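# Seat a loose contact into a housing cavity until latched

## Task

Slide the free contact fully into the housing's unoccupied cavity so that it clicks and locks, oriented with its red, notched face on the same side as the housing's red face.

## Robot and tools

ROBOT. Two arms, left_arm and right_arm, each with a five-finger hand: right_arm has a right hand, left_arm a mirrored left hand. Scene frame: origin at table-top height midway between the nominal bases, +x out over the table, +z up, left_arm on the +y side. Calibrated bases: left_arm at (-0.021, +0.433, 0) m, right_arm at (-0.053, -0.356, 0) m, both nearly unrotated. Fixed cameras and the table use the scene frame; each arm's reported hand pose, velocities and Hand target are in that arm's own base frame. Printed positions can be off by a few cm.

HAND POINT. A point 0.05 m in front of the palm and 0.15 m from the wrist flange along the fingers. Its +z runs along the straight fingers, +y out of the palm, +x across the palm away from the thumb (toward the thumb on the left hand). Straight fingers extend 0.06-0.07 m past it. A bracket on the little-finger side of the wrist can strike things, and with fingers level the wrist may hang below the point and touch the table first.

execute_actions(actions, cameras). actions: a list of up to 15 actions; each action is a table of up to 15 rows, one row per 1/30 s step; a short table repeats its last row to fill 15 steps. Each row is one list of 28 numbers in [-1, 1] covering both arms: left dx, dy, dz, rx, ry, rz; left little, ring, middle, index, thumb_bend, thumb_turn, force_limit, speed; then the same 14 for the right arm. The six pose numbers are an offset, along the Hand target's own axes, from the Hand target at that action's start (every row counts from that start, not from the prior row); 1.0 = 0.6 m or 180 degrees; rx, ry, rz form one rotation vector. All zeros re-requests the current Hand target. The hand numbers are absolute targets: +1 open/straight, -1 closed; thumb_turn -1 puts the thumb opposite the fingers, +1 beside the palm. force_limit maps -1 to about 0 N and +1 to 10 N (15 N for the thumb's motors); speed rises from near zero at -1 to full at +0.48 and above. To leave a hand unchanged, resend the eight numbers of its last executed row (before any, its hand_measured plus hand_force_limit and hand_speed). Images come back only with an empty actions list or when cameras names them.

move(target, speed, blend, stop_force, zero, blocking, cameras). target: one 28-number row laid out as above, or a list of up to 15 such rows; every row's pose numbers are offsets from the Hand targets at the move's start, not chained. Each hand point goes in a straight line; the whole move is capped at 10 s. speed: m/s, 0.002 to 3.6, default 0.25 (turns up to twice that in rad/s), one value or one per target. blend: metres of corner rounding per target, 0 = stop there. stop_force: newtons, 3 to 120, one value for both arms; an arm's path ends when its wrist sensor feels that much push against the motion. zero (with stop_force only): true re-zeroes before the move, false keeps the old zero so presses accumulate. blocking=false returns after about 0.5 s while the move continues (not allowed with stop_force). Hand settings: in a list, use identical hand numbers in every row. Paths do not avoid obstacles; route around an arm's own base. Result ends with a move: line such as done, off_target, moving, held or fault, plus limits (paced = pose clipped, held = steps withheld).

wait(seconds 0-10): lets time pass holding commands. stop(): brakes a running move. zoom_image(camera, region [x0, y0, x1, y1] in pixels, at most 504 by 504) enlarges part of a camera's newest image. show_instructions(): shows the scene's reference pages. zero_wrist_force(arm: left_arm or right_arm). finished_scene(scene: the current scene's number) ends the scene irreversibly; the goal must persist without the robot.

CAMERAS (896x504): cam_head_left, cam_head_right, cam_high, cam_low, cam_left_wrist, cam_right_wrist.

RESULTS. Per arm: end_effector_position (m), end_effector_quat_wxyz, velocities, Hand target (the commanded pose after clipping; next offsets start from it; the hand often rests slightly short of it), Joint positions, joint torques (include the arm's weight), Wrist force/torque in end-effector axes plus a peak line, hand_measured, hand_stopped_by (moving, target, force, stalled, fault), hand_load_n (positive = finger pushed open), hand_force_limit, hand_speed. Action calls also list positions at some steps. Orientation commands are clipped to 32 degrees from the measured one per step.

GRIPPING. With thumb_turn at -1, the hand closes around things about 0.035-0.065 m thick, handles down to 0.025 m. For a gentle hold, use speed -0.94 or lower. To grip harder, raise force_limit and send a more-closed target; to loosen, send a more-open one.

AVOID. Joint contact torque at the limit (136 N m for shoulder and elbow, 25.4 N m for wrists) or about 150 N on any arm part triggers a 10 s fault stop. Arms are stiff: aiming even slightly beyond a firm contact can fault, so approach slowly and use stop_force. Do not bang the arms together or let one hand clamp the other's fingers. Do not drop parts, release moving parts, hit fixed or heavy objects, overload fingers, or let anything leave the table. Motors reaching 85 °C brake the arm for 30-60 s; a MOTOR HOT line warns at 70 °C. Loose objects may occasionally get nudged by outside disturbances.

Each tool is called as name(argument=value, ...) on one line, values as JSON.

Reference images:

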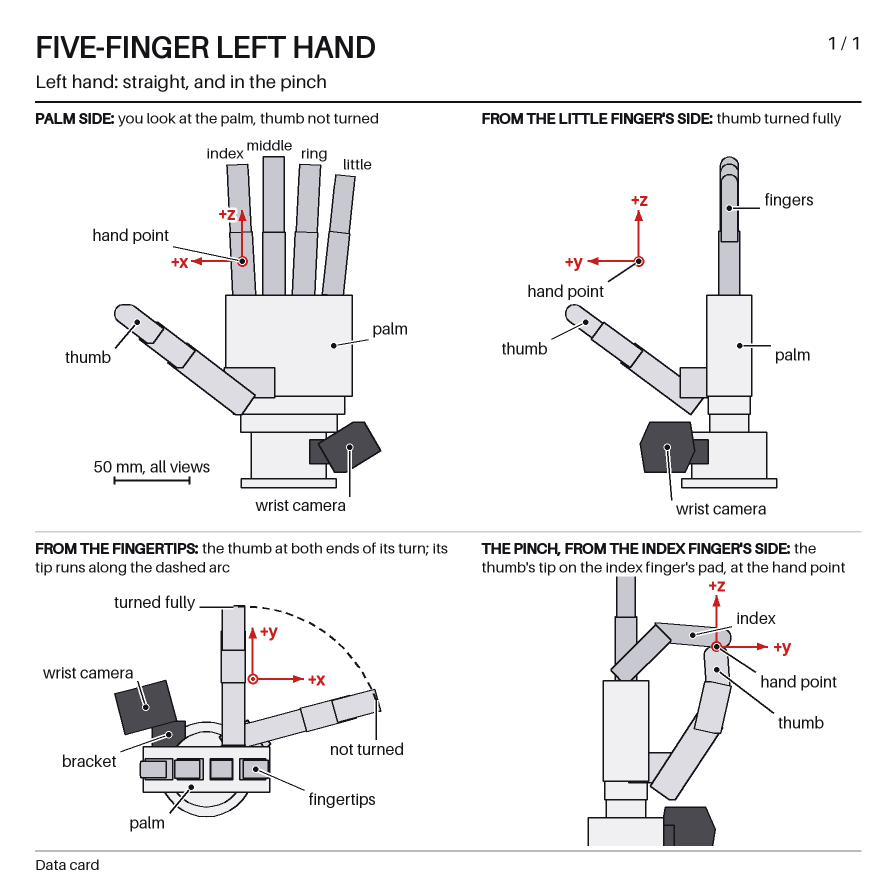

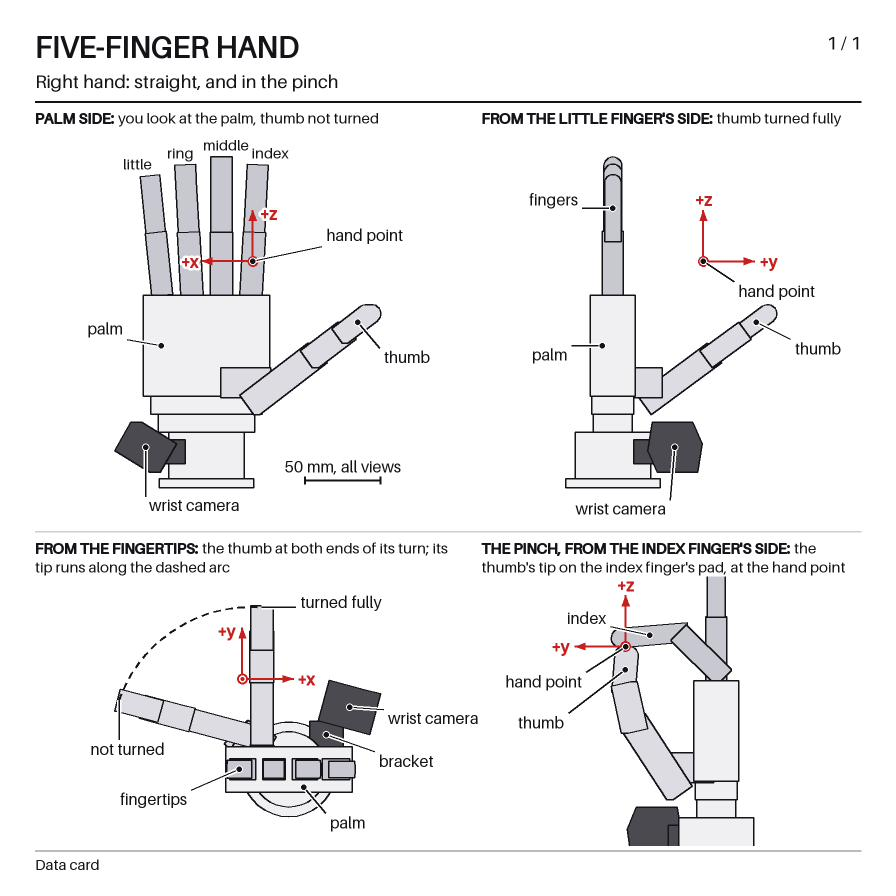

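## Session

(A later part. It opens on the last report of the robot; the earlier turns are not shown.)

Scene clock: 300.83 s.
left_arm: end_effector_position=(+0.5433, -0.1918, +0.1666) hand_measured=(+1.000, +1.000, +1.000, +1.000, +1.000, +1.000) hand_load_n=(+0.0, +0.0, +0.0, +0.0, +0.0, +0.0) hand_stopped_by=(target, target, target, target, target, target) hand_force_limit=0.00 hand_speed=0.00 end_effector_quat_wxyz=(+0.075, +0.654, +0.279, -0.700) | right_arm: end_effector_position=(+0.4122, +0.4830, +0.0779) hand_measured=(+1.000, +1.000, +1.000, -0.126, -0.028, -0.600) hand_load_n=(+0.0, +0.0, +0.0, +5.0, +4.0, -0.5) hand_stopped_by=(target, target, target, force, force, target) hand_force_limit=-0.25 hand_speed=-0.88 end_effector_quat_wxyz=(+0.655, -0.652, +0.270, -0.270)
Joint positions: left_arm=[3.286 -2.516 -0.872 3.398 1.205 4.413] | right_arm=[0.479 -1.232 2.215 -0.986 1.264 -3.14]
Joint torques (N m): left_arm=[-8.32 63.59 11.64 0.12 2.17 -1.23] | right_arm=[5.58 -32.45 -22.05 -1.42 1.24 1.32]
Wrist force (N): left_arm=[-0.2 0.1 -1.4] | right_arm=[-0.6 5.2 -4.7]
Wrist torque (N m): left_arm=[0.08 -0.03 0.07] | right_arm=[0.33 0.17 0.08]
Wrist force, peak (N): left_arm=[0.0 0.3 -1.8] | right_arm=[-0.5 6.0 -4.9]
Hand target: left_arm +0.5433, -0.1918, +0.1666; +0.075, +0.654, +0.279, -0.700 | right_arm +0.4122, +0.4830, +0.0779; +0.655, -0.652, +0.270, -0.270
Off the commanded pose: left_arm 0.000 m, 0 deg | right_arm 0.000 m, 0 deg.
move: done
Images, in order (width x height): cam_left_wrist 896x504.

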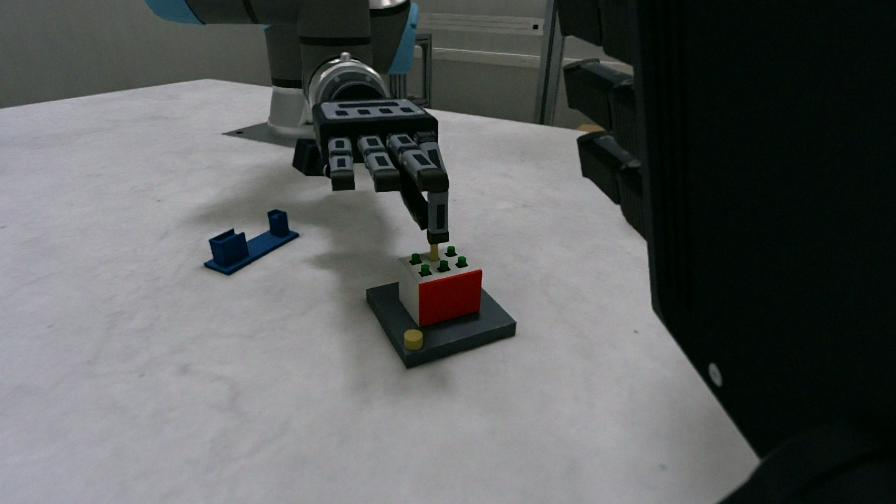

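move(target=[0,0,0,0,0,0,1,1,1,1,1,1,0,0,0,-0.008,0,0,0,0,1,1,1,-0.5,-0.05,-0.6,-0.25,-0.88], speed=0.02, cameras=[])

move(target=[0,0,0,0,0,0,1,1,1,1,1,1,0,0,0,0,0,0,0,0,1,1,1,0.3,0.15,-0.6,-0.25,-0.5], speed=0.02, cameras=[])

move(target=[0,0,0,0,0,0,1,1,1,1,1,1,0,0,0,-0.1,0,0,0,0,1,1,1,0.3,0.15,-0.6,-0.25,-0.5], speed=0.15, cameras=["cam_left_wrist"])

zoom_image(camera="cam_left_wrist", region=[390, 210, 490, 310])

Scene clock: 302.43 s.
left_arm: end_effector_position=(+0.5433, -0.1918, +0.1666) hand_measured=(+1.000, +1.000, +1.000, +1.000, +1.000, +1.000) hand_load_n=(+0.0, +0.0, +0.0, +0.0, +0.0, +0.0) hand_stopped_by=(target, target, target, target, target, target) hand_force_limit=0.00 hand_speed=0.00 end_effector_quat_wxyz=(+0.075, +0.654, +0.279, -0.700) | right_arm: end_effector_position=(+0.4122, +0.4830, +0.0828) hand_measured=(+1.000, +1.000, +1.000, -0.126, -0.028, -0.600) hand_load_n=(+0.0, -0.5, +0.0, +3.5, +3.0, +0.0) hand_stopped_by=(target, target, target, force, force, target) hand_force_limit=-0.25 hand_speed=-0.88 end_effector_quat_wxyz=(+0.655, -0.652, +0.270, -0.270)
Joint positions: left_arm=[3.286 -2.516 -0.872 3.398 1.205 4.413] | right_arm=[0.479 -1.244 2.212 -0.971 1.264 -3.14]
Joint torques (N m): left_arm=[-8.01 63.5 12.02 0.2 2.07 -1.22] | right_arm=[-3.5 -22.3 -19.38 -3.96 -0.63 1.7]
Wrist force (N): left_arm=[-0.2 0.2 -1.5] | right_arm=[-0.3 4.3 -5.4]
Wrist torque (N m): left_arm=[0.10 -0.03 0.07] | right_arm=[0.39 0.15 0.11]
Wrist force, peak (N): left_arm=[-0.3 0.2 -1.7] | right_arm=[-0.2 6.2 -4.9]
Hand target: left_arm +0.5433, -0.1918, +0.1666; +0.075, +0.654, +0.279, -0.700 | right_arm +0.4122, +0.4830, +0.0827; +0.655, -0.652, +0.270, -0.270
Off the commanded pose: left_arm 0.000 m, 0 deg | right_arm 0.000 m, 0 deg.
move: done
No camera images: "cameras" was empty.

Scene clock: 303.03 s.
left_arm: end_effector_position=(+0.5433, -0.1918, +0.1666) hand_measured=(+1.000, +1.000, +1.000, +1.000, +1.000, +1.000) hand_load_n=(+0.0, +0.0, +0.0, +0.0, +0.0, +0.0) hand_stopped_by=(target, target, target, target, target, target) hand_force_limit=0.00 hand_speed=0.00 end_effector_quat_wxyz=(+0.075, +0.654, +0.279, -0.700) | right_arm: end_effector_position=(+0.4122, +0.4830, +0.0827) hand_measured=(+1.000, +1.000, +1.000, +0.300, +0.150, -0.600) hand_load_n=(+0.0, +0.0, +0.0, +0.0, +0.0, +0.0) hand_stopped_by=(target, target, target, target, target, target) hand_force_limit=-0.25 hand_speed=-0.50 end_effector_quat_wxyz=(+0.655, -0.652, +0.270, -0.270)
Joint positions: left_arm=[3.286 -2.516 -0.872 3.398 1.205 4.413] | right_arm=[0.479 -1.244 2.212 -0.972 1.264 -3.14]
Joint torques (N m): left_arm=[-7.55 63.54 12.08 0.05 2.19 -1.15] | right_arm=[-8.5 -20.33 -8.48 -3.11 -1.47 1.55]
Wrist force (N): left_arm=[-0.2 0.1 -1.5] | right_arm=[-0.1 2.2 -3.0]
Wrist torque (N m): left_arm=[0.08 -0.04 0.07] | right_arm=[0.42 0.15 0.12]
Wrist force, peak (N): left_arm=[-0.1 -0.1 -1.8] | right_arm=[0.2 1.7 -7.4]
Hand target: left_arm +0.5433, -0.1918, +0.1666; +0.075, +0.654, +0.279, -0.700 | right_arm +0.4122, +0.4830, +0.0827; +0.655, -0.652, +0.270, -0.270
Off the commanded pose: left_arm 0.000 m, 0 deg | right_arm 0.000 m, 0 deg.
move: done
No camera images: "cameras" was empty.

Scene clock: 303.93 s.
left_arm: end_effector_position=(+0.5433, -0.1918, +0.1666) hand_measured=(+1.000, +1.000, +1.000, +1.000, +1.000, +1.000) hand_load_n=(+0.0, -0.5, +0.0, +0.0, +0.0, +0.0) hand_stopped_by=(target, target, target, target, target, target) hand_force_limit=0.00 hand_speed=0.00 end_effector_quat_wxyz=(+0.075, +0.654, +0.279, -0.700) | right_arm: end_effector_position=(+0.4121, +0.4829, +0.1427) hand_measured=(+1.000, +1.000, +1.000, +0.300, +0.150, -0.600) hand_load_n=(-0.5, -0.5, +0.0, +0.0, +0.0, +0.0) hand_stopped_by=(target, target, target, target, target, target) hand_force_limit=-0.25 hand_speed=-0.50 end_effector_quat_wxyz=(+0.655, -0.652, +0.270, -0.270)
Joint positions: left_arm=[3.286 -2.516 -0.872 3.398 1.205 4.413] | right_arm=[0.479 -1.377 2.164 -0.791 1.263 -3.14]
Joint torques (N m): left_arm=[-8.32 63.78 12.21 0.18 2.22 -1.24] | right_arm=[-13.64 -32.83 -12.07 0.23 -1.72 -1.23]
Wrist force (N): left_arm=[-0.1 0.4 -1.7] | right_arm=[-0.3 1.8 -3.1]
Wrist torque (N m): left_arm=[0.14 -0.04 0.07] | right_arm=[0.37 0.20 0.13]
Wrist force, peak (N): left_arm=[-0.1 0.4 -1.7] | right_arm=[-0.3 3.4 -3.2]
Hand target: left_arm +0.5433, -0.1918, +0.1666; +0.075, +0.654, +0.279, -0.700 | right_arm +0.4121, +0.4829, +0.1427; +0.655, -0.652, +0.270, -0.270
Off the commanded pose: left_arm 0.000 m, 0 deg | right_arm 0.000 m, 0 deg.
move: done
Images, in order (width x height): cam_left_wrist 896x504.

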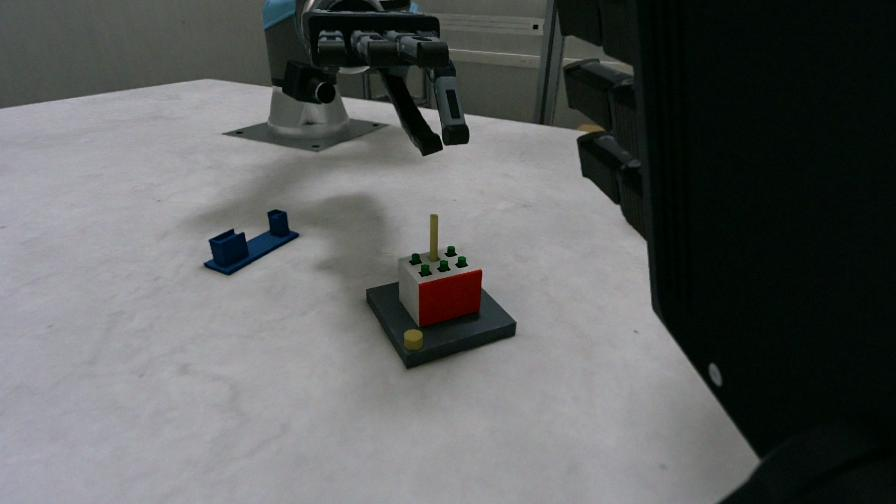

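Scaled by 5.040.

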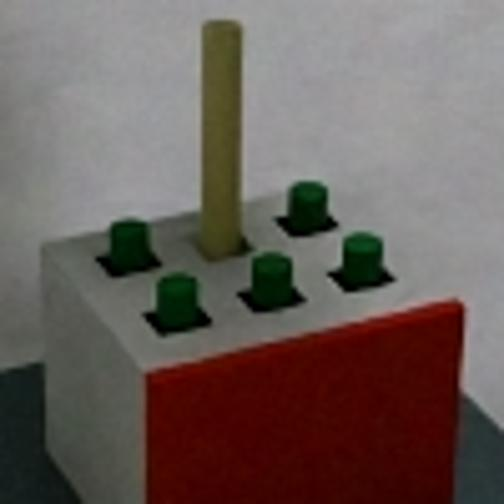

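finished_scene(scene=1)

The scene is finished: the task was done.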